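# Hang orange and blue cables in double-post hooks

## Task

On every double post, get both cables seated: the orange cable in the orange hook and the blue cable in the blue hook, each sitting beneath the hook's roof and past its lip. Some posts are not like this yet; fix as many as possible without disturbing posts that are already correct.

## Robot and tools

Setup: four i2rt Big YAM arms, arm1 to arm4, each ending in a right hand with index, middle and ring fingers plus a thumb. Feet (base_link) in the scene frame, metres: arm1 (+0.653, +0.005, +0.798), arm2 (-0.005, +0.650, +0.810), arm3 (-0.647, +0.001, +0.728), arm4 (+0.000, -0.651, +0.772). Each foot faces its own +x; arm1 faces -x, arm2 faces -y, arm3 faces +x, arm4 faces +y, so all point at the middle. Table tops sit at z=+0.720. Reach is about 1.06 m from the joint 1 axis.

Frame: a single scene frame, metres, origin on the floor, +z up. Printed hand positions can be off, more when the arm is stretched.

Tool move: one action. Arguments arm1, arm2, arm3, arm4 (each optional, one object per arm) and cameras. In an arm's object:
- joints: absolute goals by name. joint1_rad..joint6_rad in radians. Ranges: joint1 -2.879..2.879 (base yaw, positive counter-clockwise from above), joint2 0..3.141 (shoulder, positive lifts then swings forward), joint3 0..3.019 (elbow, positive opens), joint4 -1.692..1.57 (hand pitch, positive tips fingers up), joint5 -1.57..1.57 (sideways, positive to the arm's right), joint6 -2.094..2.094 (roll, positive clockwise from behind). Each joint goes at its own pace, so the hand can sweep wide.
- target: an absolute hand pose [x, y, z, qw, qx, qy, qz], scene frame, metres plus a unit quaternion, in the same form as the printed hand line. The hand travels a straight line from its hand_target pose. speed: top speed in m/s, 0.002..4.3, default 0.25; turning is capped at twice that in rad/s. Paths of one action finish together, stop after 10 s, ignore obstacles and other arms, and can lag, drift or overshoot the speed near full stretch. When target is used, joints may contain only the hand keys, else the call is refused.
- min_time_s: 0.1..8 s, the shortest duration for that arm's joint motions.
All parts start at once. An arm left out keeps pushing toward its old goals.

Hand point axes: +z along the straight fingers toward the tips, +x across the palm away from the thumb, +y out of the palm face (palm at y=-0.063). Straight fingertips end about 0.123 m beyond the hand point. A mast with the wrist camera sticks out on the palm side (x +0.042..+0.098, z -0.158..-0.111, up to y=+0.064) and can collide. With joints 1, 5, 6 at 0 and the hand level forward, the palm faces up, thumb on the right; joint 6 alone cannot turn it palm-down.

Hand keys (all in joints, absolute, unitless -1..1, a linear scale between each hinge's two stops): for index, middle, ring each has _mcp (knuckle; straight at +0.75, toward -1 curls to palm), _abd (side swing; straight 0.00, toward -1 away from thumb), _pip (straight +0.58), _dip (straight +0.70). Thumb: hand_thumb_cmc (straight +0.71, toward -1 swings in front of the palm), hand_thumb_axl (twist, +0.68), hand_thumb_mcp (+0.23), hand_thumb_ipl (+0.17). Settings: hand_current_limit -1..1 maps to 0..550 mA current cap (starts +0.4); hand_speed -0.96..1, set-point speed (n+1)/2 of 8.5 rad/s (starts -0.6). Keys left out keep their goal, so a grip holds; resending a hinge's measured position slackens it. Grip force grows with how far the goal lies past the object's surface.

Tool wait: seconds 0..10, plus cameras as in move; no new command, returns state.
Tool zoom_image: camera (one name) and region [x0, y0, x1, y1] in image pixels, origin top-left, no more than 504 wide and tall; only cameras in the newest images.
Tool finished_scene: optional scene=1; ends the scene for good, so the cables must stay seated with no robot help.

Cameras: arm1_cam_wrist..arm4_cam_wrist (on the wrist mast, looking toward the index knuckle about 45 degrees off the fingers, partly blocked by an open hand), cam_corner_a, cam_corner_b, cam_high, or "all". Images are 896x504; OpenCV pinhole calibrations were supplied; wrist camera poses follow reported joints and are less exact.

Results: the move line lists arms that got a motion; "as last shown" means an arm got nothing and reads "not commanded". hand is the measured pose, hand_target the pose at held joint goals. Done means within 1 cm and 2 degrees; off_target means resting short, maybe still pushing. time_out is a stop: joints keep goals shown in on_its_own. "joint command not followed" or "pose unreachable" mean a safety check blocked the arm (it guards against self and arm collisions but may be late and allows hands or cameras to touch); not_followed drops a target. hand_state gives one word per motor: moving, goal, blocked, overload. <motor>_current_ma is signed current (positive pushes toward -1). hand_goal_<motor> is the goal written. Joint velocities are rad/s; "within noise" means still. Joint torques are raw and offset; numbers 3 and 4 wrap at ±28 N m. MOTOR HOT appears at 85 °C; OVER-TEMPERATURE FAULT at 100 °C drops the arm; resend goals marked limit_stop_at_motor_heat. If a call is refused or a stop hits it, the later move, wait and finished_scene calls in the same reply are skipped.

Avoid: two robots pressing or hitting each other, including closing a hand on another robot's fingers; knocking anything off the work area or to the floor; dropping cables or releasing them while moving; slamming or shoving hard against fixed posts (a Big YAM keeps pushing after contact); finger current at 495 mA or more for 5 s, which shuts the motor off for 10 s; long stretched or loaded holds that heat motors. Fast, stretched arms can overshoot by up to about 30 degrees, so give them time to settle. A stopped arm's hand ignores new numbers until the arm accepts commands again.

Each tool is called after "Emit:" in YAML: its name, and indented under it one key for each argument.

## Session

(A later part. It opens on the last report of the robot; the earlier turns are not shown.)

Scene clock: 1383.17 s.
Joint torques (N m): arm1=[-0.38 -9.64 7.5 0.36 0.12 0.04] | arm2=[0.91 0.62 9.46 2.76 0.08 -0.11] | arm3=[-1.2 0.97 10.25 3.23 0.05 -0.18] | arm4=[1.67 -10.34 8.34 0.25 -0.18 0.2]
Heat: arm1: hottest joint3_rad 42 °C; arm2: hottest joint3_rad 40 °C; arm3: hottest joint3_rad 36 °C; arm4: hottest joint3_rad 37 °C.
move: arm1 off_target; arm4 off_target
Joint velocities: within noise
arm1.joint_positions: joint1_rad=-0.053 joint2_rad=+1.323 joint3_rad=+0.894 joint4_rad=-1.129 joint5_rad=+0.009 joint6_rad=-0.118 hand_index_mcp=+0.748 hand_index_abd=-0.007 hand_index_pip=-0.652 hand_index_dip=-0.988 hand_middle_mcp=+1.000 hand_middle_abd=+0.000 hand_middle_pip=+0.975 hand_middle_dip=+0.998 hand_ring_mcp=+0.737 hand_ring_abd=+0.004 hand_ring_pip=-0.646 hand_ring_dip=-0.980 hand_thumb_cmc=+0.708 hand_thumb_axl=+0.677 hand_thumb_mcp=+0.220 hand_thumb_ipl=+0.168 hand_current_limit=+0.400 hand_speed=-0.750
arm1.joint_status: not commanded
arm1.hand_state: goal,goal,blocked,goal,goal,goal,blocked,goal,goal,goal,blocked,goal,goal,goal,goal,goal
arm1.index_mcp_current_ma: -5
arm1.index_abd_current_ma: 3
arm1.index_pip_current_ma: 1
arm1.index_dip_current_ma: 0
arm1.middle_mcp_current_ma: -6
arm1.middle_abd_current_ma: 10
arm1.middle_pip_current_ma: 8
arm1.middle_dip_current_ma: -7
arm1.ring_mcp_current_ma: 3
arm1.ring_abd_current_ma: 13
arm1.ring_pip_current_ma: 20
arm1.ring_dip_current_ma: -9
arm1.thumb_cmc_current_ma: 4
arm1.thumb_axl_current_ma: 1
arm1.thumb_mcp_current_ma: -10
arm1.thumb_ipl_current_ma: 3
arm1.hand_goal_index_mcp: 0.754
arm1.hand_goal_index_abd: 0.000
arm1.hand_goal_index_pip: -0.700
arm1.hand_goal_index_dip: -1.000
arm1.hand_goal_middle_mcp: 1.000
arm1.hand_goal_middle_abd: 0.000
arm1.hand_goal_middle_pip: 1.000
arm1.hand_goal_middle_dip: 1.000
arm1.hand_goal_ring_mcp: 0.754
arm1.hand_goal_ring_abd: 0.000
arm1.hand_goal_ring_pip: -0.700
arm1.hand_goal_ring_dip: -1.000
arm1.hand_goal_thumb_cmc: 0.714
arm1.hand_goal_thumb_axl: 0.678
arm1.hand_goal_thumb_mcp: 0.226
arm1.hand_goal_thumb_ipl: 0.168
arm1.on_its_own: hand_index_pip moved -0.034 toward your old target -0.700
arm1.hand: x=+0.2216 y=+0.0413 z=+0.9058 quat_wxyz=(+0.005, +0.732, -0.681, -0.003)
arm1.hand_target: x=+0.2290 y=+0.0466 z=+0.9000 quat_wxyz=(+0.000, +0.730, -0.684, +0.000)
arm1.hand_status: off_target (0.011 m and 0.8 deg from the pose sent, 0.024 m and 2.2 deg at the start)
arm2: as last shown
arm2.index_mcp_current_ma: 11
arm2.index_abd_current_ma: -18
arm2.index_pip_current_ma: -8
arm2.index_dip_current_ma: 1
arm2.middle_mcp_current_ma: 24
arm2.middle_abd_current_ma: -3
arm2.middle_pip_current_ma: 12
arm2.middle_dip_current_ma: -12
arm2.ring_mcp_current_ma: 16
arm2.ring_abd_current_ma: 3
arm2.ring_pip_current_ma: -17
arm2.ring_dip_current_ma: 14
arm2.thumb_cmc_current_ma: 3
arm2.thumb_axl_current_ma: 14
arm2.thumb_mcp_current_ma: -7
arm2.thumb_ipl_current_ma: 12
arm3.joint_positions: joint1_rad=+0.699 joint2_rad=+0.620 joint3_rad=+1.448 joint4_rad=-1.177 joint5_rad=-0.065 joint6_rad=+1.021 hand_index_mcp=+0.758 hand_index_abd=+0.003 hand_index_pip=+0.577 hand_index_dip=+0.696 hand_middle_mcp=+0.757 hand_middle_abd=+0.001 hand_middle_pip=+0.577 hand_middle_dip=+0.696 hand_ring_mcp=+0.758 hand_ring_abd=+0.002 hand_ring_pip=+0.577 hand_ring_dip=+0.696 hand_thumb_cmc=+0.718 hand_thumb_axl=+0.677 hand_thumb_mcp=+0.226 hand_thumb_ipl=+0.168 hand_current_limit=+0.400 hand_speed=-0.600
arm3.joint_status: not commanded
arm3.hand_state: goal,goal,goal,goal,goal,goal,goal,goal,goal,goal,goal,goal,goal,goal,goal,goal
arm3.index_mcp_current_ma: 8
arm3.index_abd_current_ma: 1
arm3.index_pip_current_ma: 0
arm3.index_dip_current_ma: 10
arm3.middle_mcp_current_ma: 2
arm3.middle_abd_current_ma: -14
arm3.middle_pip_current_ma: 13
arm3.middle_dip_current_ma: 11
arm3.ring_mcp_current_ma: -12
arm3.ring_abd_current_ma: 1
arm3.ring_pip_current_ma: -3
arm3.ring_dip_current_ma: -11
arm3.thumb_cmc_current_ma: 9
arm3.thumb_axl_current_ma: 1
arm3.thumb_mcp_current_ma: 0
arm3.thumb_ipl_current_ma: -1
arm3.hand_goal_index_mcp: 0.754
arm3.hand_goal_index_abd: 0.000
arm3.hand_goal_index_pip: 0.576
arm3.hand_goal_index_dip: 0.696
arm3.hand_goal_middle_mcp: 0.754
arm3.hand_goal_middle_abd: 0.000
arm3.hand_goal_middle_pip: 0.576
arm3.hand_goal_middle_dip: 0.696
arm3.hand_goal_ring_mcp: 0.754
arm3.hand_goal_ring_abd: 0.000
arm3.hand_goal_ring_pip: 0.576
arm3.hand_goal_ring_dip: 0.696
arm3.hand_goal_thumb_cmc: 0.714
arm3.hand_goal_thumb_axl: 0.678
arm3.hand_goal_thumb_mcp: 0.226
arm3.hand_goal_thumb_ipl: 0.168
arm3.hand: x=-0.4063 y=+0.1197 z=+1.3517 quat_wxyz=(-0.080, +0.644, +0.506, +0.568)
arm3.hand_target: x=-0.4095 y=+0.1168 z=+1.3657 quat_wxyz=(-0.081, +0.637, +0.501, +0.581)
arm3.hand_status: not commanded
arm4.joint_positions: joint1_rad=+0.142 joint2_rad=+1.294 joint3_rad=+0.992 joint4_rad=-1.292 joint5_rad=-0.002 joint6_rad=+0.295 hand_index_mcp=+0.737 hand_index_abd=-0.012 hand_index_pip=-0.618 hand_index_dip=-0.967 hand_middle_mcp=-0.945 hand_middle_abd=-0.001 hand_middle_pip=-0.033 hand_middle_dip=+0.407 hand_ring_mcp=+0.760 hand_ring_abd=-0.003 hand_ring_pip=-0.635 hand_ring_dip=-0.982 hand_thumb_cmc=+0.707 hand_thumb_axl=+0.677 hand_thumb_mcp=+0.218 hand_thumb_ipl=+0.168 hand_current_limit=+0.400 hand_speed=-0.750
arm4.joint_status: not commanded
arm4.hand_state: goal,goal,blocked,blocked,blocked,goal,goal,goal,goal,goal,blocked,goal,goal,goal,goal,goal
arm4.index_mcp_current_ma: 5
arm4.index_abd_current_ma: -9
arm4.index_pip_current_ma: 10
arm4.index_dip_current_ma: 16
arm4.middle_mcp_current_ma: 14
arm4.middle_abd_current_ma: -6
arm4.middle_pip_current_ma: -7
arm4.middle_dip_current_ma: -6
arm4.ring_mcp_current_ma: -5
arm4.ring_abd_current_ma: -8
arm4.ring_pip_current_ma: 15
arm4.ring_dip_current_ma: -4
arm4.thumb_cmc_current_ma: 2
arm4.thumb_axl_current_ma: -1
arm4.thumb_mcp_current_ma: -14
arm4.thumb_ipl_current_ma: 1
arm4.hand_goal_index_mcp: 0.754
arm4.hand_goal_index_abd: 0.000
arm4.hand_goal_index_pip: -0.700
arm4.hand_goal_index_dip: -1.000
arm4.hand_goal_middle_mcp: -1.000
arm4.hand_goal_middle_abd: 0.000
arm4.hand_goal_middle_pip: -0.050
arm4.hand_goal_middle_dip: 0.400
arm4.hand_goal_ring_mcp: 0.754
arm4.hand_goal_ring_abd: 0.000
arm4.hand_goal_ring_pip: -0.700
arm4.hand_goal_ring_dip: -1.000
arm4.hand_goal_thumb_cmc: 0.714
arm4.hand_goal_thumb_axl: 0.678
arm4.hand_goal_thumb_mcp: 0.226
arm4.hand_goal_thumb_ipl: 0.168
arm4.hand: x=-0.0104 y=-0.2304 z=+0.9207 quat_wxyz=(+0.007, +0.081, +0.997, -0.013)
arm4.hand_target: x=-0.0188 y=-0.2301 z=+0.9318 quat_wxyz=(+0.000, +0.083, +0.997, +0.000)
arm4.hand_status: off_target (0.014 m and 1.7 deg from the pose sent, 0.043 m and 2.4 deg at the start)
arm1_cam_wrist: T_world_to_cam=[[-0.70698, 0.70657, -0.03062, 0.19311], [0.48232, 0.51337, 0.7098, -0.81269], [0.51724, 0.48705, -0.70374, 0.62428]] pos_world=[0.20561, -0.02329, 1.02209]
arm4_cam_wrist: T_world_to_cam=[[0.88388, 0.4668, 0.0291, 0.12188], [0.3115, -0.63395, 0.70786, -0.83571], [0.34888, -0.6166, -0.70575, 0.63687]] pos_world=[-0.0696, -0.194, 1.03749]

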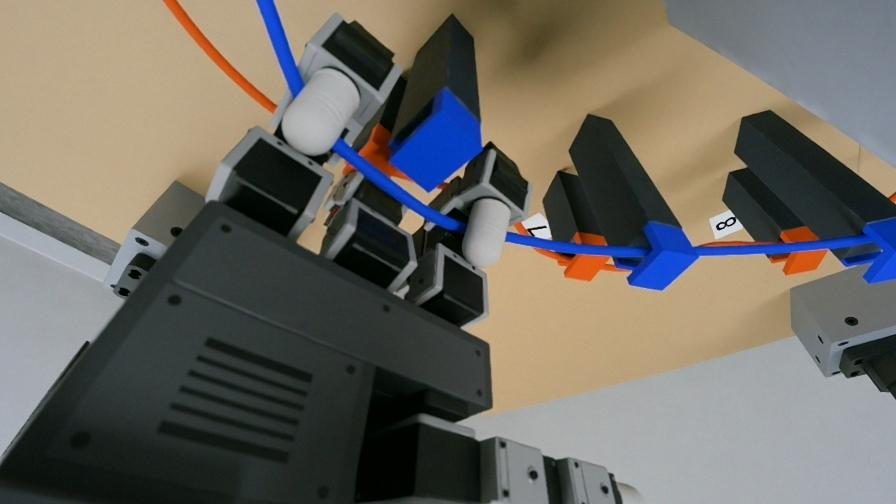

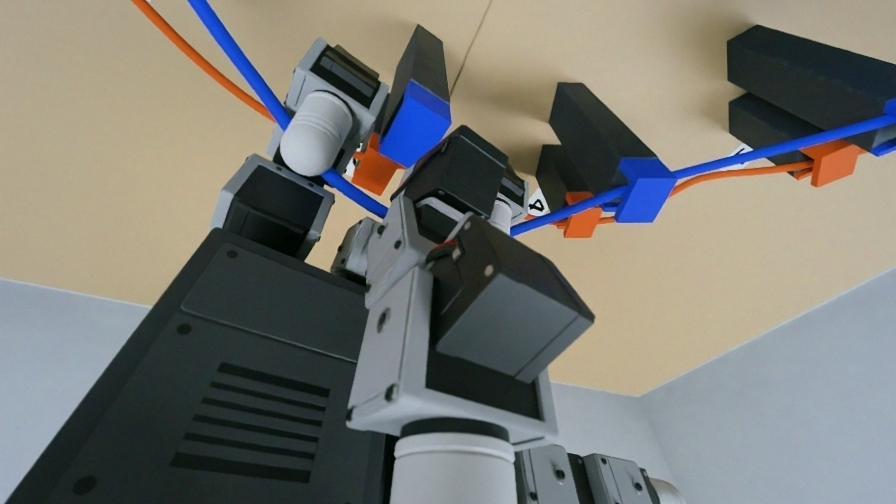

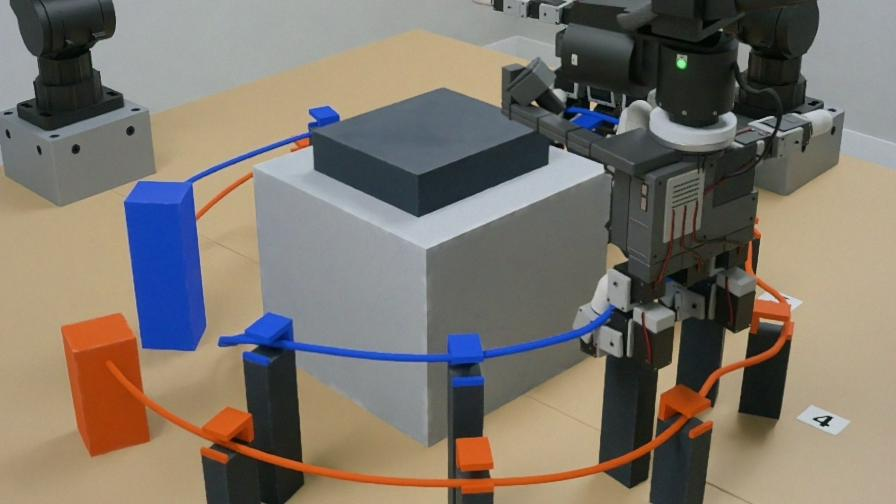

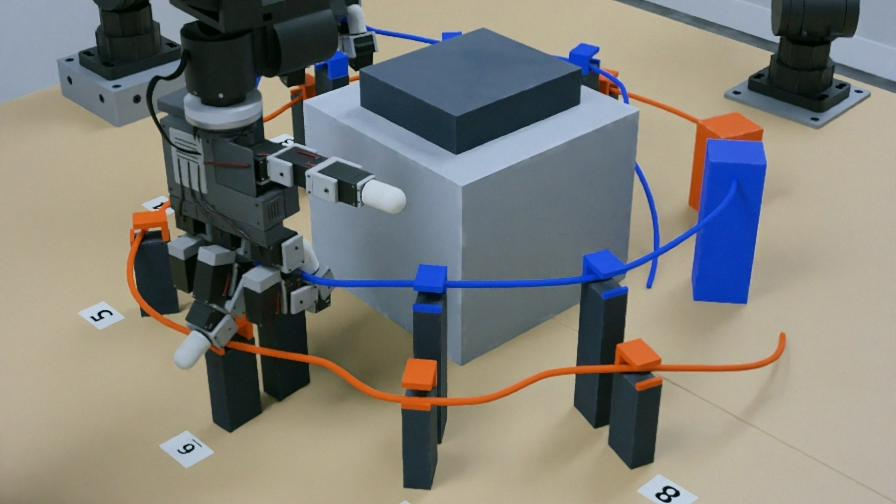

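Emit:
move:
  arm1: {"target": [0.1895, 0.0442, 0.9165, 0, -0.7296, 0.6839, 0], "speed": 0.04}
  arm4: {"target": [-0.0225, -0.2330, 0.915, 0, 0.0828, 0.9966, 0], "speed": 0.05}
  cameras: ["arm1_cam_wrist", "arm4_cam_wrist", "cam_corner_a", "cam_corner_b"]

Emit:
zoom_image:
  camera: "arm1_cam_wrist"
  region: [300, 80, 500, 260]

Emit:
zoom_image:
  camera: "arm4_cam_wrist"
  region: [260, 60, 500, 260]

Emit:
zoom_image:
  camera: "cam_corner_a"
  region: [530, 220, 770, 440]

Emit:
zoom_image:
  camera: "cam_corner_b"
  region: [130, 220, 350, 440]

Scene clock: 1411.23 s.
Joint torques (N m): arm1=[0.67 -7.94 12.71 0.31 0.16 0.16] | arm2=[1.14 1.2 9.68 2.62 0.04 -0.08] | arm3=[-1.08 1.08 10.26 3.14 0.04 -0.17] | arm4=[1.44 -9.64 8.05 0.4 -0.17 0.2]
Heat: arm1: hottest joint3_rad 39 °C; arm2: hottest joint3_rad 40 °C; arm3: hottest joint3_rad 36 °C; arm4: hottest joint3_rad 37 °C.
move: arm1 off_target; arm4 done
Joint velocities: within noise
arm1.joint_positions: joint1_rad=-0.053 joint2_rad=+1.379 joint3_rad=+0.951 joint4_rad=-1.178 joint5_rad=+0.009 joint6_rad=-0.118 hand_index_mcp=+0.749 hand_index_abd=-0.011 hand_index_pip=-0.659 hand_index_dip=-0.988 hand_middle_mcp=+1.001 hand_middle_abd=+0.000 hand_middle_pip=+0.979 hand_middle_dip=+0.998 hand_ring_mcp=+0.737 hand_ring_abd=+0.004 hand_ring_pip=-0.646 hand_ring_dip=-0.980 hand_thumb_cmc=+0.708 hand_thumb_axl=+0.677 hand_thumb_mcp=+0.220 hand_thumb_ipl=+0.168 hand_current_limit=+0.400 hand_speed=-0.750
arm1.joint_status: not commanded
arm1.hand_state: goal,goal,blocked,goal,goal,goal,blocked,goal,goal,goal,blocked,goal,goal,goal,goal,goal
arm1.index_mcp_current_ma: -13
arm1.index_abd_current_ma: 17
arm1.index_pip_current_ma: 2
arm1.index_dip_current_ma: 11
arm1.middle_mcp_current_ma: -12
arm1.middle_abd_current_ma: 2
arm1.middle_pip_current_ma: -8
arm1.middle_dip_current_ma: -5
arm1.ring_mcp_current_ma: 5
arm1.ring_abd_current_ma: -6
arm1.ring_pip_current_ma: 12
arm1.ring_dip_current_ma: 4
arm1.thumb_cmc_current_ma: 1
arm1.thumb_axl_current_ma: -6
arm1.thumb_mcp_current_ma: -2
arm1.thumb_ipl_current_ma: -1
arm1.hand_goal_index_mcp: 0.754
arm1.hand_goal_index_abd: 0.000
arm1.hand_goal_index_pip: -0.700
arm1.hand_goal_index_dip: -1.000
arm1.hand_goal_middle_mcp: 1.000
arm1.hand_goal_middle_abd: 0.000
arm1.hand_goal_middle_pip: 1.000
arm1.hand_goal_middle_dip: 1.000
arm1.hand_goal_ring_mcp: 0.754
arm1.hand_goal_ring_abd: 0.000
arm1.hand_goal_ring_pip: -0.700
arm1.hand_goal_ring_dip: -1.000
arm1.hand_goal_thumb_cmc: 0.714
arm1.hand_goal_thumb_axl: 0.678
arm1.hand_goal_thumb_mcp: 0.226
arm1.hand_goal_thumb_ipl: 0.168
arm1.hand: x=+0.2120 y=+0.0418 z=+0.9029 quat_wxyz=(-0.011, +0.732, -0.681, +0.015)
arm1.hand_target: x=+0.1907 y=+0.0441 z=+0.9168 quat_wxyz=(+0.000, +0.730, -0.684, +0.000)
arm1.hand_status: off_target (0.026 m and 2.2 deg from the pose sent, 0.034 m and 0.8 deg at the start)
arm2.joint_positions: joint1_rad=-0.088 joint2_rad=+0.611 joint3_rad=+1.318 joint4_rad=-1.203 joint5_rad=+0.033 joint6_rad=+1.068 hand_index_mcp=+0.758 hand_index_abd=+0.001 hand_index_pip=+0.577 hand_index_dip=+0.696 hand_middle_mcp=+0.758 hand_middle_abd=+0.000 hand_middle_pip=+0.577 hand_middle_dip=+0.696 hand_ring_mcp=+0.758 hand_ring_abd=+0.000 hand_ring_pip=+0.577 hand_ring_dip=+0.696 hand_thumb_cmc=+0.716 hand_thumb_axl=+0.677 hand_thumb_mcp=+0.226 hand_thumb_ipl=+0.168 hand_current_limit=+0.400 hand_speed=-0.600
arm2.joint_status: not commanded
arm2.hand_state: goal,goal,goal,goal,goal,goal,goal,goal,goal,goal,goal,goal,goal,goal,goal,goal
arm2.index_mcp_current_ma: 10
arm2.index_abd_current_ma: 1
arm2.index_pip_current_ma: 7
arm2.index_dip_current_ma: -15
arm2.middle_mcp_current_ma: 12
arm2.middle_abd_current_ma: -7
arm2.middle_pip_current_ma: -15
arm2.middle_dip_current_ma: -10
arm2.ring_mcp_current_ma: -3
arm2.ring_abd_current_ma: 0
arm2.ring_pip_current_ma: -17
arm2.ring_dip_current_ma: 7
arm2.thumb_cmc_current_ma: 8
arm2.thumb_axl_current_ma: 5
arm2.thumb_mcp_current_ma: -1
arm2.thumb_ipl_current_ma: -3
arm2.hand_goal_index_mcp: 0.754
arm2.hand_goal_index_abd: 0.000
arm2.hand_goal_index_pip: 0.576
arm2.hand_goal_index_dip: 0.696
arm2.hand_goal_middle_mcp: 0.754
arm2.hand_goal_middle_abd: 0.000
arm2.hand_goal_middle_pip: 0.576
arm2.hand_goal_middle_dip: 0.696
arm2.hand_goal_ring_mcp: 0.754
arm2.hand_goal_ring_abd: 0.000
arm2.hand_goal_ring_pip: 0.576
arm2.hand_goal_ring_dip: 0.696
arm2.hand_goal_thumb_cmc: 0.714
arm2.hand_goal_thumb_axl: 0.678
arm2.hand_goal_thumb_mcp: 0.226
arm2.hand_goal_thumb_ipl: 0.168
arm2.hand: x=-0.1273 y=+0.3990 z=+1.3651 quat_wxyz=(+0.462, +0.708, -0.484, +0.227)
arm2.hand_target: x=-0.1301 y=+0.4034 z=+1.3777 quat_wxyz=(+0.474, +0.699, -0.485, +0.230)
arm2.hand_status: not commanded
arm3: as last shown
arm3.index_mcp_current_ma: 4
arm3.index_abd_current_ma: -7
arm3.index_pip_current_ma: -4
arm3.index_dip_current_ma: -8
arm3.middle_mcp_current_ma: 4
arm3.middle_abd_current_ma: -11
arm3.middle_pip_current_ma: 9
arm3.middle_dip_current_ma: 0
arm3.ring_mcp_current_ma: -6
arm3.ring_abd_current_ma: -4
arm3.ring_pip_current_ma: -2
arm3.ring_dip_current_ma: -3
arm3.thumb_cmc_current_ma: 4
arm3.thumb_axl_current_ma: -8
arm3.thumb_mcp_current_ma: 3
arm3.thumb_ipl_current_ma: -5
arm4.joint_positions: joint1_rad=+0.158 joint2_rad=+1.294 joint3_rad=+0.955 joint4_rad=-1.248 joint5_rad=-0.002 joint6_rad=+0.310 hand_index_mcp=+0.736 hand_index_abd=-0.008 hand_index_pip=-0.619 hand_index_dip=-0.965 hand_middle_mcp=-0.945 hand_middle_abd=-0.001 hand_middle_pip=-0.033 hand_middle_dip=+0.407 hand_ring_mcp=+0.760 hand_ring_abd=-0.003 hand_ring_pip=-0.637 hand_ring_dip=-0.982 hand_thumb_cmc=+0.707 hand_thumb_axl=+0.677 hand_thumb_mcp=+0.218 hand_thumb_ipl=+0.168 hand_current_limit=+0.400 hand_speed=-0.750
arm4.joint_status: not commanded
arm4.hand_state: goal,goal,blocked,blocked,blocked,goal,goal,goal,goal,goal,blocked,goal,goal,goal,goal,goal
arm4.index_mcp_current_ma: 3
arm4.index_abd_current_ma: 11
arm4.index_pip_current_ma: 9
arm4.index_dip_current_ma: 17
arm4.middle_mcp_current_ma: 12
arm4.middle_abd_current_ma: -5
arm4.middle_pip_current_ma: -7
arm4.middle_dip_current_ma: -10
arm4.ring_mcp_current_ma: -8
arm4.ring_abd_current_ma: -6
arm4.ring_pip_current_ma: -3
arm4.ring_dip_current_ma: -5
arm4.thumb_cmc_current_ma: -5
arm4.thumb_axl_current_ma: -9
arm4.thumb_mcp_current_ma: -2
arm4.thumb_ipl_current_ma: 1
arm4.hand_goal_index_mcp: 0.754
arm4.hand_goal_index_abd: 0.000
arm4.hand_goal_index_pip: -0.700
arm4.hand_goal_index_dip: -1.000
arm4.hand_goal_middle_mcp: -1.000
arm4.hand_goal_middle_abd: 0.000
arm4.hand_goal_middle_pip: -0.050
arm4.hand_goal_middle_dip: 0.400
arm4.hand_goal_ring_mcp: 0.754
arm4.hand_goal_ring_abd: 0.000
arm4.hand_goal_ring_pip: -0.700
arm4.hand_goal_ring_dip: -1.000
arm4.hand_goal_thumb_cmc: 0.714
arm4.hand_goal_thumb_axl: 0.678
arm4.hand_goal_thumb_mcp: 0.226
arm4.hand_goal_thumb_ipl: 0.168
arm4.hand: x=-0.0154 y=-0.2337 z=+0.9081 quat_wxyz=(+0.006, +0.081, +0.997, -0.009)
arm4.hand_target: x=-0.0224 y=-0.2330 z=+0.9150 quat_wxyz=(+0.000, +0.083, +0.997, +0.000)
arm4.hand_status: done (0.010 m and 1.3 deg from the pose sent, 0.014 m and 1.7 deg at the start)
arm1_cam_wrist: T_world_to_cam=[[-0.70503, 0.70606, -0.06642, 0.21781], [0.44714, 0.51527, 0.73114, -0.81805], [0.55045, 0.48578, -0.67899, 0.59765]] pos_world=[0.19037, -0.0226, 1.01837]
arm4_cam_wrist: T_world_to_cam=[[0.8835, 0.46734, 0.03194, 0.12579], [0.31261, -0.63901, 0.70281, -0.82384], [0.34886, -0.61095, -0.71066, 0.6335]] pos_world=[-0.0746, -0.1982, 1.02519]

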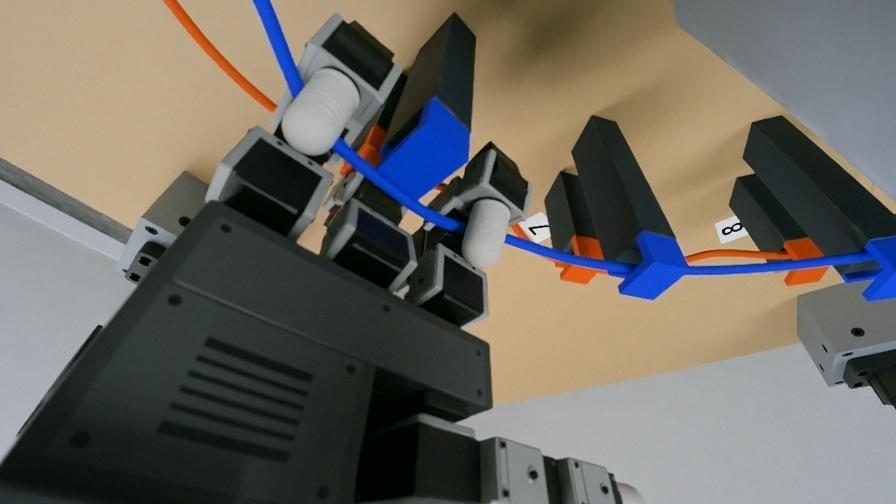

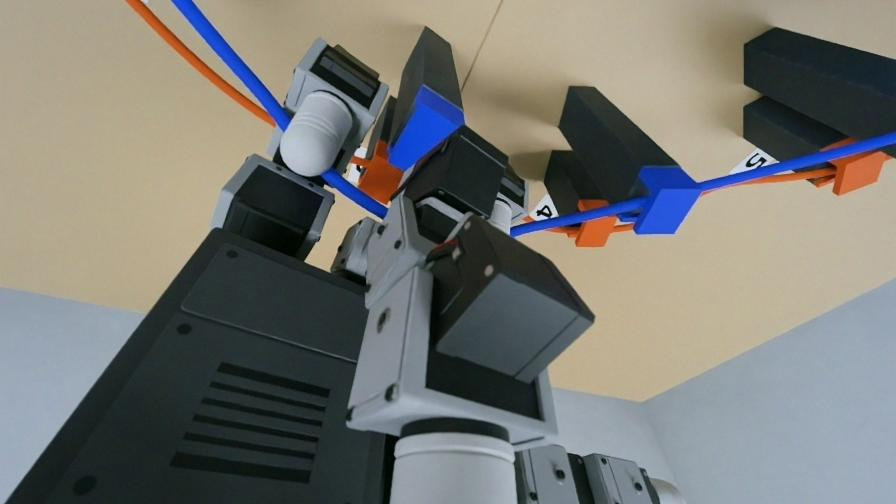

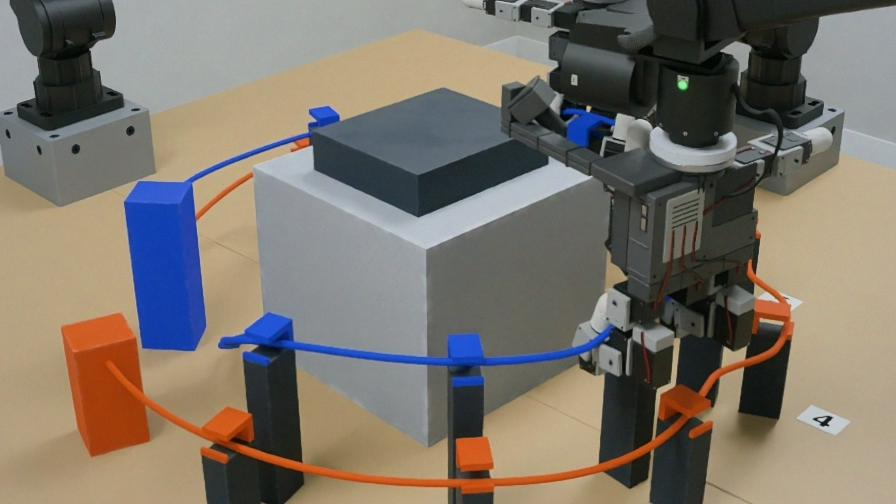

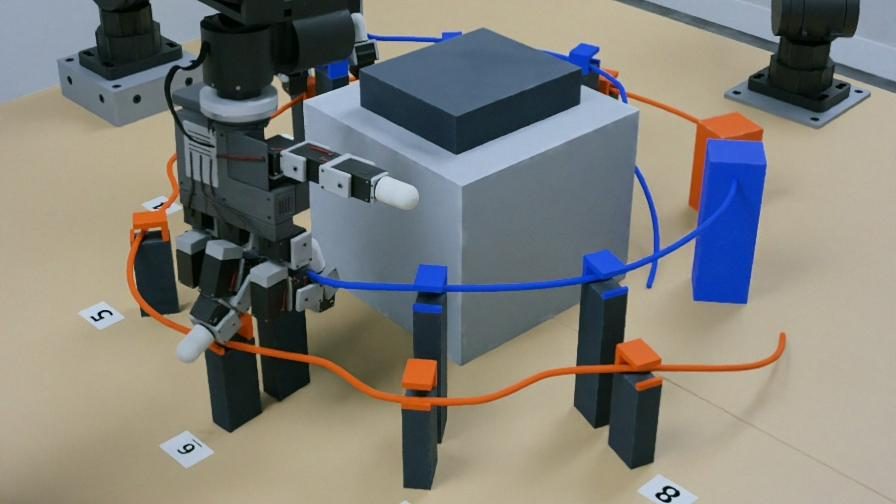

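Scaled by 2.520 from the camera's image (finer frame: 1280x720).

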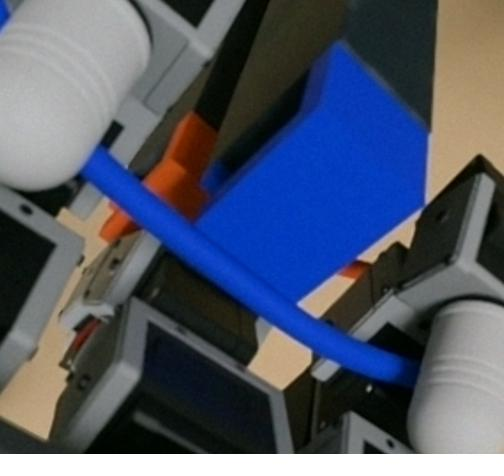

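Scaled by 2.100 from the camera's image (finer frame: 1280x720).

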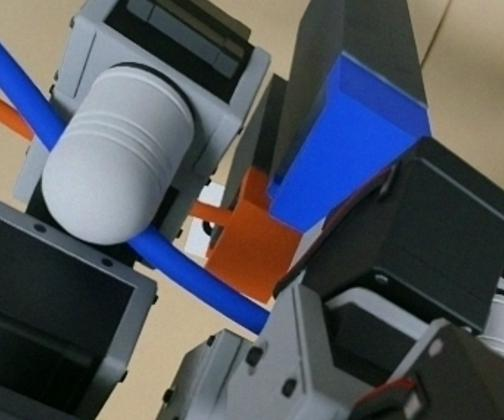

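Scaled by 2.100 from the camera's image (finer frame: 1280x720).

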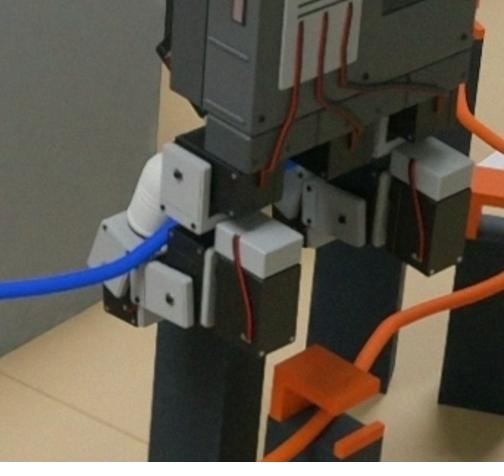

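Scaled by 2.291 from the camera's image (finer frame: 1280x720).

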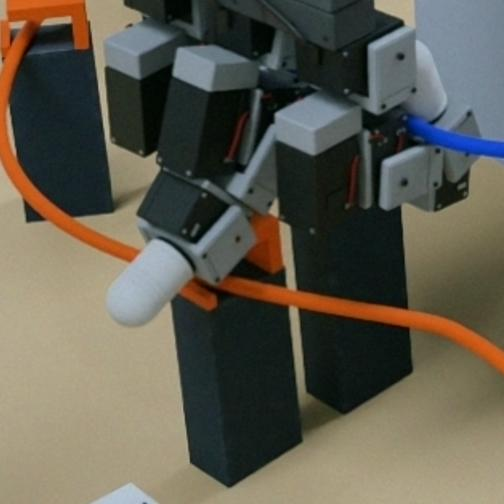

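Emit:
move:
  arm1: {"target": [0.1785, 0.0436, 0.9195, 0, -0.7296, 0.6839, 0], "speed": 0.03}
  cameras: ["arm1_cam_wrist", "cam_corner_b"]

Emit:
zoom_image:
  camera: "arm1_cam_wrist"
  region: [300, 80, 500, 260]

Emit:
zoom_image:
  camera: "cam_corner_b"
  region: [170, 220, 350, 400]

Scene clock: 1426.87 s.
Joint torques (N m): arm1=[0.62 -8 13.49 0.51 0.16 0.17] | arm2=[1.38 0.67 9.58 2.8 0.08 -0.11] | arm3=[-1.55 0.97 10.28 3.03 0.05 -0.2] | arm4=[1.26 -9.64 8.05 0.4 -0.11 0.17]
Heat: arm1: hottest joint3_rad 39 °C; arm2: hottest joint3_rad 40 °C; arm3: hottest joint3_rad 36 °C; arm4: hottest joint3_rad 37 °C.
move: arm1 off_target
Joint velocities: within noise
arm1.joint_positions: joint1_rad=-0.053 joint2_rad=+1.402 joint3_rad=+0.976 joint4_rad=-1.193 joint5_rad=+0.008 joint6_rad=-0.117 hand_index_mcp=+0.771 hand_index_abd=+0.002 hand_index_pip=-0.659 hand_index_dip=-0.986 hand_middle_mcp=+1.000 hand_middle_abd=+0.000 hand_middle_pip=+0.976 hand_middle_dip=+0.997 hand_ring_mcp=+0.757 hand_ring_abd=+0.004 hand_ring_pip=-0.646 hand_ring_dip=-0.980 hand_thumb_cmc=+0.708 hand_thumb_axl=+0.677 hand_thumb_mcp=+0.220 hand_thumb_ipl=+0.168 hand_current_limit=+0.400 hand_speed=-0.750
arm1.joint_status: not commanded
arm1.hand_state: goal,goal,blocked,goal,goal,goal,blocked,goal,goal,goal,blocked,goal,goal,goal,goal,goal
arm1.index_mcp_current_ma: -13
arm1.index_abd_current_ma: 3
arm1.index_pip_current_ma: 2
arm1.index_dip_current_ma: 3
arm1.middle_mcp_current_ma: -17
arm1.middle_abd_current_ma: 8
arm1.middle_pip_current_ma: 1
arm1.middle_dip_current_ma: -10
arm1.ring_mcp_current_ma: 4
arm1.ring_abd_current_ma: -13
arm1.ring_pip_current_ma: 4
arm1.ring_dip_current_ma: -1
arm1.thumb_cmc_current_ma: 14
arm1.thumb_axl_current_ma: 2
arm1.thumb_mcp_current_ma: 3
arm1.thumb_ipl_current_ma: -8
arm1.hand_goal_index_mcp: 0.754
arm1.hand_goal_index_abd: 0.000
arm1.hand_goal_index_pip: -0.700
arm1.hand_goal_index_dip: -1.000
arm1.hand_goal_middle_mcp: 1.000
arm1.hand_goal_middle_abd: 0.000
arm1.hand_goal_middle_pip: 1.000
arm1.hand_goal_middle_dip: 1.000
arm1.hand_goal_ring_mcp: 0.754
arm1.hand_goal_ring_abd: 0.000
arm1.hand_goal_ring_pip: -0.700
arm1.hand_goal_ring_dip: -1.000
arm1.hand_goal_thumb_cmc: 0.714
arm1.hand_goal_thumb_axl: 0.678
arm1.hand_goal_thumb_mcp: 0.226
arm1.hand_goal_thumb_ipl: 0.168
arm1.hand: x=+0.2062 y=+0.0420 z=+0.9029 quat_wxyz=(-0.015, +0.732, -0.681, +0.020)
arm1.hand_target: x=+0.1801 y=+0.0434 z=+0.9201 quat_wxyz=(+0.000, +0.730, -0.684, +0.000)
arm1.hand_status: off_target (0.032 m and 2.9 deg from the pose sent, 0.037 m and 2.2 deg at the start)
arm2, arm3, arm4: as last shown
arm2.index_mcp_current_ma: -4
arm2.index_abd_current_ma: 2
arm2.index_pip_current_ma: -6
arm2.index_dip_current_ma: -4
arm2.middle_mcp_current_ma: 11
arm2.middle_abd_current_ma: 5
arm2.middle_pip_current_ma: -8
arm2.middle_dip_current_ma: 2
arm2.ring_mcp_current_ma: 6
arm2.ring_abd_current_ma: -6
arm2.ring_pip_current_ma: -7
arm2.ring_dip_current_ma: -6
arm2.thumb_cmc_current_ma: 1
arm2.thumb_ipl_current_ma: 4
arm3.index_mcp_current_ma: 3
arm3.index_abd_current_ma: 7
arm3.index_pip_current_ma: -5
arm3.index_dip_current_ma: 11
arm3.middle_mcp_current_ma: -5
arm3.middle_abd_current_ma: 1
arm3.middle_pip_current_ma: 5
arm3.middle_dip_current_ma: 6
arm3.ring_mcp_current_ma: -14
arm3.ring_abd_current_ma: -2
arm3.ring_pip_current_ma: -4
arm3.ring_dip_current_ma: -6
arm3.thumb_cmc_current_ma: 2
arm3.thumb_axl_current_ma: -9
arm3.thumb_mcp_current_ma: -5
arm3.thumb_ipl_current_ma: -1
arm4.joint_positions: joint1_rad=+0.160 joint2_rad=+1.294 joint3_rad=+0.955 joint4_rad=-1.248 joint5_rad=-0.004 joint6_rad=+0.312 hand_index_mcp=+0.736 hand_index_abd=-0.007 hand_index_pip=-0.619 hand_index_dip=-0.965 hand_middle_mcp=-0.945 hand_middle_abd=-0.001 hand_middle_pip=-0.033 hand_middle_dip=+0.407 hand_ring_mcp=+0.760 hand_ring_abd=-0.003 hand_ring_pip=-0.637 hand_ring_dip=-0.982 hand_thumb_cmc=+0.707 hand_thumb_axl=+0.677 hand_thumb_mcp=+0.218 hand_thumb_ipl=+0.168 hand_current_limit=+0.400 hand_speed=-0.750
arm4.index_mcp_current_ma: 12
arm4.index_abd_current_ma: 2
arm4.index_pip_current_ma: 4
arm4.index_dip_current_ma: 6
arm4.middle_mcp_current_ma: 10
arm4.middle_pip_current_ma: -4
arm4.middle_dip_current_ma: 2
arm4.ring_mcp_current_ma: -7
arm4.ring_abd_current_ma: -4
arm4.ring_pip_current_ma: 9
arm4.ring_dip_current_ma: -1
arm4.thumb_cmc_current_ma: -7
arm4.thumb_axl_current_ma: -6
arm4.thumb_mcp_current_ma: -18
arm4.thumb_ipl_current_ma: 0
arm4.hand: x=-0.0165 y=-0.2338 z=+0.9080 quat_wxyz=(+0.005, +0.081, +0.997, -0.010)
arm1_cam_wrist: T_world_to_cam=[[-0.70371, 0.70643, -0.07583, 0.22181], [0.43859, 0.51589, 0.73587, -0.81805], [0.55896, 0.48458, -0.67287, 0.59357]] pos_world=[0.18309, -0.0223, 1.01819]

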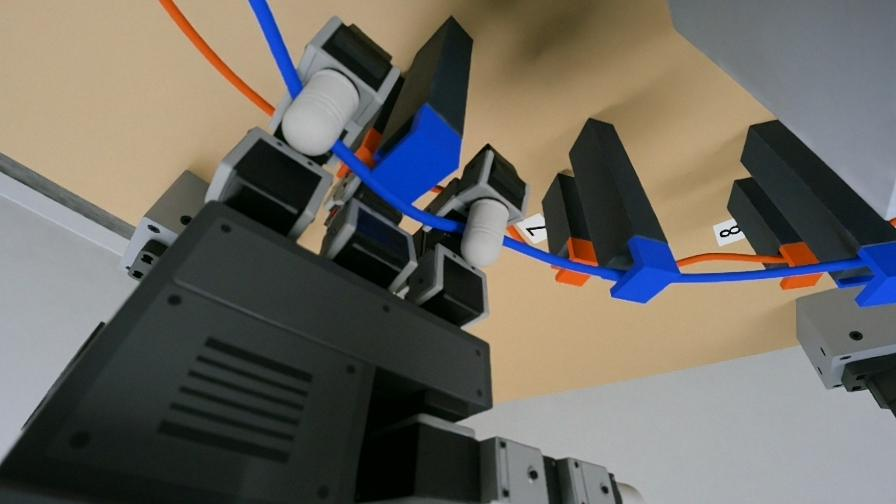

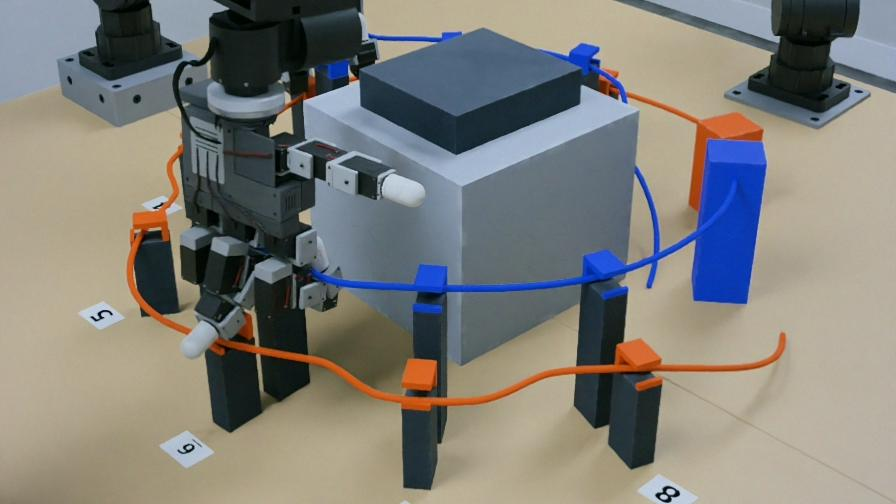

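Scaled by 2.520 from the camera's image (finer frame: 1280x720).

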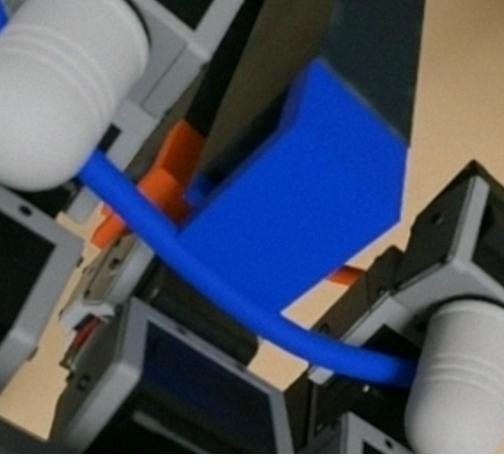

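Scaled by 2.800 from the camera's image (finer frame: 1280x720).

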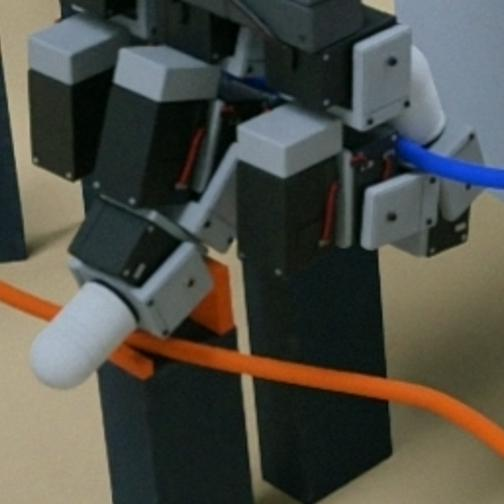

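Emit:
move:
  arm1: {"target": [0.1785, 0.0436, 0.9070, 0, -0.7296, 0.6839, 0], "speed": 0.03}
  cameras: ["arm1_cam_wrist", "cam_corner_b"]

Emit:
zoom_image:
  camera: "arm1_cam_wrist"
  region: [300, 80, 500, 260]

Emit:
zoom_image:
  camera: "cam_corner_b"
  region: [170, 220, 350, 400]

Scene clock: 1451.47 s.
Joint torques (N m): arm1=[0.44 -7.3 11.92 1.81 0.21 0.15] | arm2=[1.08 1.03 9.47 2.52 0.08 -0.11] | arm3=[-1.67 1.2 10.36 3.07 0.06 -0.17] | arm4=[1.26 -9.58 8.05 0.39 -0.11 0.16]
Heat: arm1: hottest joint3_rad 43 °C; arm2: hottest joint3_rad 40 °C; arm3: hottest joint3_rad 36 °C; arm4: hottest joint3_rad 36 °C.
move: arm1 off_target
Joint velocities: within noise
arm1.joint_positions: joint1_rad=-0.053 joint2_rad=+1.404 joint3_rad=+0.976 joint4_rad=-1.193 joint5_rad=+0.008 joint6_rad=-0.117 hand_index_mcp=+0.772 hand_index_abd=+0.002 hand_index_pip=-0.660 hand_index_dip=-0.985 hand_middle_mcp=+1.000 hand_middle_abd=-0.001 hand_middle_pip=+0.978 hand_middle_dip=+0.997 hand_ring_mcp=+0.759 hand_ring_abd=+0.004 hand_ring_pip=-0.646 hand_ring_dip=-0.979 hand_thumb_cmc=+0.708 hand_thumb_axl=+0.677 hand_thumb_mcp=+0.220 hand_thumb_ipl=+0.168 hand_current_limit=+0.400 hand_speed=-0.750
arm1.joint_status: not commanded
arm1.hand_state: goal,goal,blocked,goal,goal,goal,blocked,goal,goal,goal,blocked,blocked,goal,goal,goal,goal
arm1.index_mcp_current_ma: -12
arm1.index_abd_current_ma: 2
arm1.index_pip_current_ma: 4
arm1.index_dip_current_ma: 2
arm1.middle_mcp_current_ma: -19
arm1.middle_abd_current_ma: -4
arm1.middle_pip_current_ma: 12
arm1.middle_dip_current_ma: 11
arm1.ring_mcp_current_ma: -2
arm1.ring_abd_current_ma: 10
arm1.ring_pip_current_ma: 20
arm1.ring_dip_current_ma: -8
arm1.thumb_cmc_current_ma: 6
arm1.thumb_axl_current_ma: 5
arm1.thumb_mcp_current_ma: -9
arm1.thumb_ipl_current_ma: -14
arm1.hand_goal_index_mcp: 0.754
arm1.hand_goal_index_abd: 0.000
arm1.hand_goal_index_pip: -0.700
arm1.hand_goal_index_dip: -1.000
arm1.hand_goal_middle_mcp: 1.000
arm1.hand_goal_middle_abd: 0.000
arm1.hand_goal_middle_pip: 1.000
arm1.hand_goal_middle_dip: 1.000
arm1.hand_goal_ring_mcp: 0.754
arm1.hand_goal_ring_abd: 0.000
arm1.hand_goal_ring_pip: -0.700
arm1.hand_goal_ring_dip: -1.000
arm1.hand_goal_thumb_cmc: 0.714
arm1.hand_goal_thumb_axl: 0.678
arm1.hand_goal_thumb_mcp: 0.226
arm1.hand_goal_thumb_ipl: 0.168
arm1.hand: x=+0.2062 y=+0.0419 z=+0.9019 quat_wxyz=(-0.015, +0.732, -0.681, +0.021)
arm1.hand_target: x=+0.1801 y=+0.0434 z=+0.9080 quat_wxyz=(+0.000, +0.730, -0.684, +0.000)
arm1.hand_status: off_target (0.028 m and 3.0 deg from the pose sent, 0.028 m and 2.9 deg at the start)
arm2, arm3, arm4: as last shown
arm2.index_mcp_current_ma: 4
arm2.index_abd_current_ma: -2
arm2.index_pip_current_ma: 0
arm2.index_dip_current_ma: -13
arm2.middle_mcp_current_ma: 14
arm2.middle_abd_current_ma: 6
arm2.middle_dip_current_ma: -10
arm2.ring_mcp_current_ma: -9
arm2.ring_abd_current_ma: 4
arm2.ring_pip_current_ma: -12
arm2.ring_dip_current_ma: 15
arm2.thumb_cmc_current_ma: -18
arm2.thumb_axl_current_ma: -7
arm2.thumb_mcp_current_ma: 7
arm2.thumb_ipl_current_ma: 8
arm3.index_mcp_current_ma: 0
arm3.index_abd_current_ma: -8
arm3.index_pip_current_ma: -4
arm3.index_dip_current_ma: 3
arm3.middle_mcp_current_ma: -4
arm3.middle_abd_current_ma: -6
arm3.middle_pip_current_ma: 6
arm3.middle_dip_current_ma: 9
arm3.ring_mcp_current_ma: -12
arm3.ring_abd_current_ma: -12
arm3.ring_dip_current_ma: -15
arm3.thumb_cmc_current_ma: 12
arm3.thumb_axl_current_ma: 2
arm3.thumb_mcp_current_ma: 4
arm4.index_mcp_current_ma: 9
arm4.index_abd_current_ma: 6
arm4.index_pip_current_ma: 12
arm4.index_dip_current_ma: 11
arm4.middle_mcp_current_ma: 13
arm4.middle_abd_current_ma: -3
arm4.middle_dip_current_ma: 0
arm4.ring_mcp_current_ma: -9
arm4.ring_abd_current_ma: -12
arm4.ring_pip_current_ma: 12
arm4.ring_dip_current_ma: 10
arm4.thumb_cmc_current_ma: -1
arm4.thumb_axl_current_ma: 1
arm4.thumb_mcp_current_ma: 3
arm4.thumb_ipl_current_ma: -6
arm1_cam_wrist: T_world_to_cam=[[-0.70352, 0.70642, -0.07758, 0.22334], [0.43687, 0.516, 0.73681, -0.81787], [0.56054, 0.48447, -0.67163, 0.59147]] pos_world=[0.18289, -0.0223, 1.0172]

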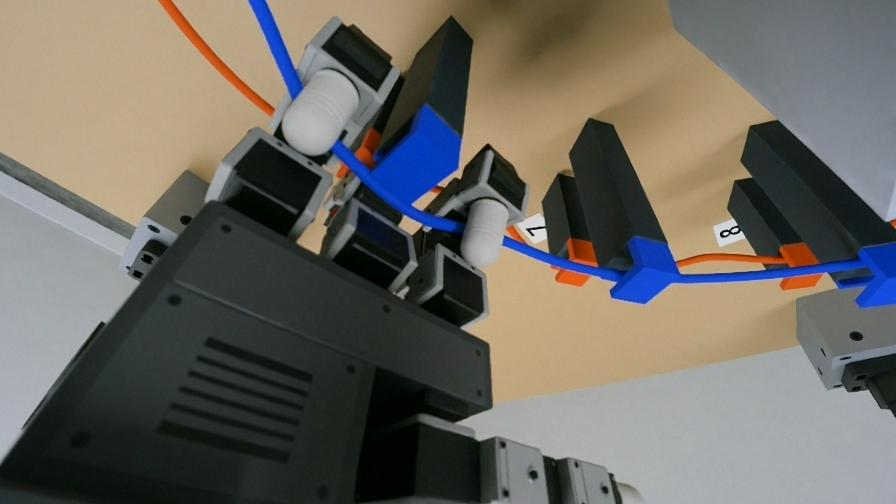

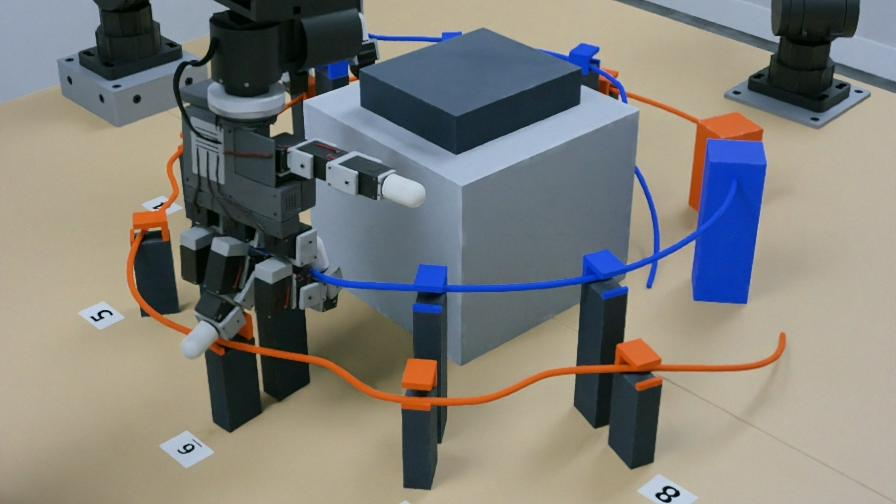

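Scaled by 2.520 from the camera's image (finer frame: 1280x720).

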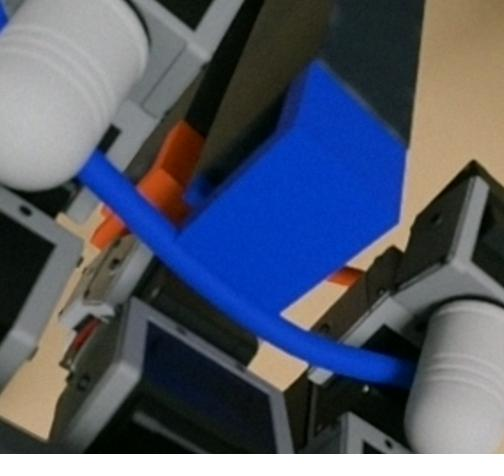

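Scaled by 2.800 from the camera's image (finer frame: 1280x720).

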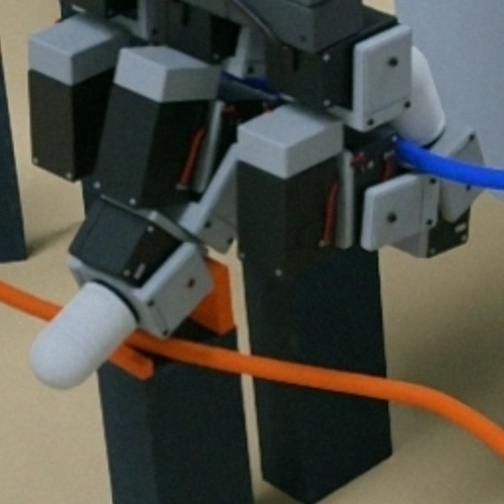

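Emit:
move:
  arm1: {"target": [0.1800, 0.0438, 0.8930, 0, -0.7296, 0.6839, 0], "speed": 0.03}
  cameras: ["arm1_cam_wrist", "cam_corner_b"]

Emit:
zoom_image:
  camera: "arm1_cam_wrist"
  region: [300, 80, 500, 260]

Emit:
zoom_image:
  camera: "cam_corner_b"
  region: [170, 220, 350, 400]

Scene clock: 1455.93 s.
Joint torques (N m): arm1=[0.85 -6.24 9.77 3.19 0.17 0.14] | arm2=[1.2 0.79 9.47 2.61 0.07 -0.14] | arm3=[-0.85 0.79 10.19 3.08 0.06 -0.17] | arm4=[1.26 -9.58 8.03 0.39 -0.11 0.16]
Heat: arm1: hottest joint3_rad 43 °C; arm2: hottest joint3_rad 40 °C; arm3: hottest joint3_rad 36 °C; arm4: hottest joint3_rad 36 °C.
move: arm1 off_target
Joint velocities: within noise
arm1.joint_positions: joint1_rad=-0.053 joint2_rad=+1.405 joint3_rad=+0.976 joint4_rad=-1.190 joint5_rad=+0.008 joint6_rad=-0.117 hand_index_mcp=+0.772 hand_index_abd=-0.002 hand_index_pip=-0.660 hand_index_dip=-0.985 hand_middle_mcp=+1.001 hand_middle_abd=-0.002 hand_middle_pip=+0.982 hand_middle_dip=+0.997 hand_ring_mcp=+0.763 hand_ring_abd=+0.004 hand_ring_pip=-0.646 hand_ring_dip=-0.978 hand_thumb_cmc=+0.708 hand_thumb_axl=+0.677 hand_thumb_mcp=+0.220 hand_thumb_ipl=+0.168 hand_current_limit=+0.400 hand_speed=-0.750
arm1.joint_status: not commanded
arm1.hand_state: goal,goal,blocked,goal,goal,goal,goal,goal,goal,goal,blocked,blocked,goal,goal,goal,goal
arm1.index_mcp_current_ma: -5
arm1.index_abd_current_ma: 21
arm1.index_pip_current_ma: 5
arm1.index_dip_current_ma: 1
arm1.middle_mcp_current_ma: -9
arm1.middle_abd_current_ma: -9
arm1.middle_pip_current_ma: 4
arm1.middle_dip_current_ma: -10
arm1.ring_mcp_current_ma: 3
arm1.ring_abd_current_ma: 9
arm1.ring_pip_current_ma: 15
arm1.ring_dip_current_ma: -3
arm1.thumb_cmc_current_ma: -1
arm1.thumb_axl_current_ma: -14
arm1.thumb_mcp_current_ma: -1
arm1.thumb_ipl_current_ma: -13
arm1.hand_goal_index_mcp: 0.754
arm1.hand_goal_index_abd: 0.000
arm1.hand_goal_index_pip: -0.700
arm1.hand_goal_index_dip: -1.000
arm1.hand_goal_middle_mcp: 1.000
arm1.hand_goal_middle_abd: 0.000
arm1.hand_goal_middle_pip: 1.000
arm1.hand_goal_middle_dip: 1.000
arm1.hand_goal_ring_mcp: 0.754
arm1.hand_goal_ring_abd: 0.000
arm1.hand_goal_ring_pip: -0.700
arm1.hand_goal_ring_dip: -1.000
arm1.hand_goal_thumb_cmc: 0.714
arm1.hand_goal_thumb_axl: 0.678
arm1.hand_goal_thumb_mcp: 0.226
arm1.hand_goal_thumb_ipl: 0.168
arm1.hand: x=+0.2055 y=+0.0420 z=+0.9015 quat_wxyz=(-0.015, +0.732, -0.681, +0.020)
arm1.hand_target: x=+0.1819 y=+0.0436 z=+0.8943 quat_wxyz=(+0.000, +0.730, -0.684, +0.000)
arm1.hand_status: off_target (0.027 m and 2.9 deg from the pose sent, 0.028 m and 3.0 deg at the start)
arm2, arm3, arm4: as last shown
arm2.index_mcp_current_ma: 11
arm2.index_abd_current_ma: 2
arm2.index_pip_current_ma: -5
arm2.index_dip_current_ma: -5
arm2.middle_mcp_current_ma: 11
arm2.middle_abd_current_ma: 13
arm2.middle_pip_current_ma: 2
arm2.middle_dip_current_ma: -5
arm2.ring_mcp_current_ma: -4
arm2.ring_abd_current_ma: -4
arm2.ring_pip_current_ma: -6
arm2.ring_dip_current_ma: 16
arm2.thumb_cmc_current_ma: -2
arm2.thumb_axl_current_ma: -2
arm2.thumb_mcp_current_ma: 5
arm2.thumb_ipl_current_ma: -1
arm3.index_mcp_current_ma: 1
arm3.index_abd_current_ma: -1
arm3.index_dip_current_ma: 7
arm3.middle_mcp_current_ma: -3
arm3.middle_abd_current_ma: 2
arm3.middle_pip_current_ma: 10
arm3.middle_dip_current_ma: 15
arm3.ring_mcp_current_ma: -7
arm3.ring_abd_current_ma: -9
arm3.ring_pip_current_ma: 2
arm3.ring_dip_current_ma: -13
arm3.thumb_cmc_current_ma: 0
arm3.thumb_axl_current_ma: -3
arm3.thumb_mcp_current_ma: -4
arm3.thumb_ipl_current_ma: 5
arm4.index_mcp_current_ma: 2
arm4.index_abd_current_ma: 5
arm4.index_dip_current_ma: 9
arm4.middle_mcp_current_ma: 18
arm4.middle_abd_current_ma: 3
arm4.middle_pip_current_ma: -5
arm4.middle_dip_current_ma: -6
arm4.ring_mcp_current_ma: -6
arm4.ring_pip_current_ma: 8
arm4.ring_dip_current_ma: 4
arm4.thumb_cmc_current_ma: -6
arm4.thumb_axl_current_ma: -4
arm4.thumb_ipl_current_ma: -5
arm1_cam_wrist: T_world_to_cam=[[-0.70364, 0.70644, -0.07643, 0.22181], [0.43804, 0.51595, 0.73615, -0.8169], [0.55948, 0.4845, -0.67249, 0.59254]] pos_world=[0.18239, -0.0223, 1.01679]

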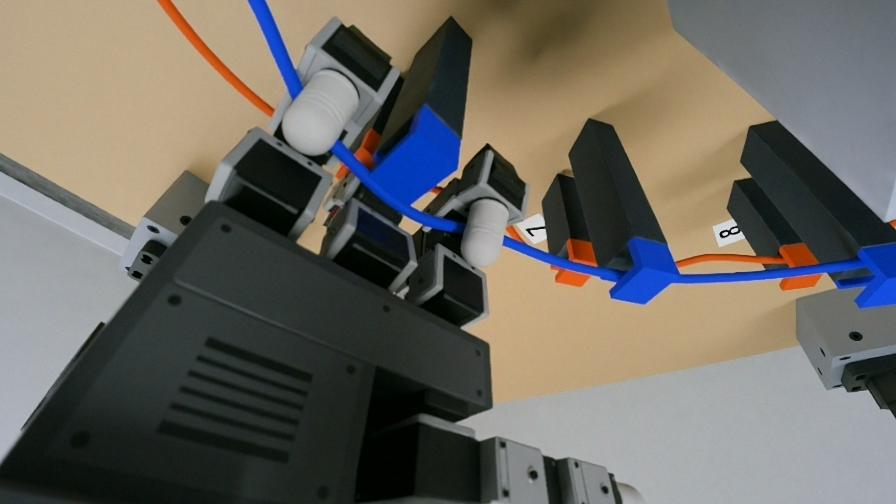

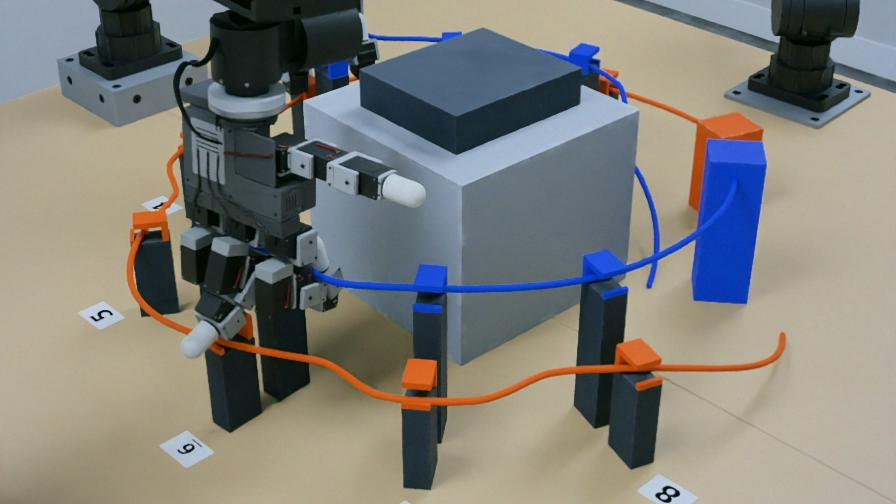

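Scaled by 2.520 from the camera's image (finer frame: 1280x720).

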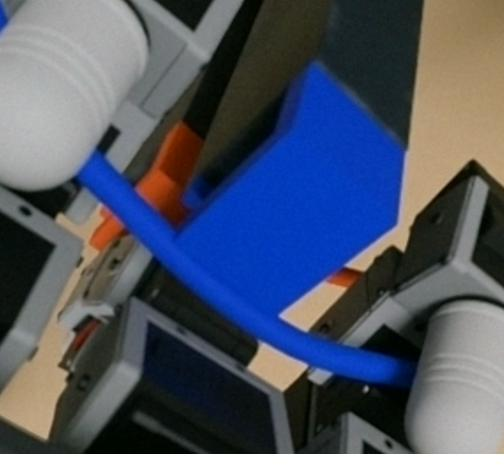

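Scaled by 2.800 from the camera's image (finer frame: 1280x720).

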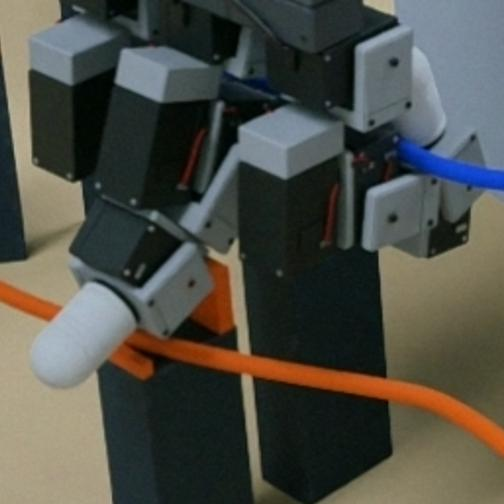

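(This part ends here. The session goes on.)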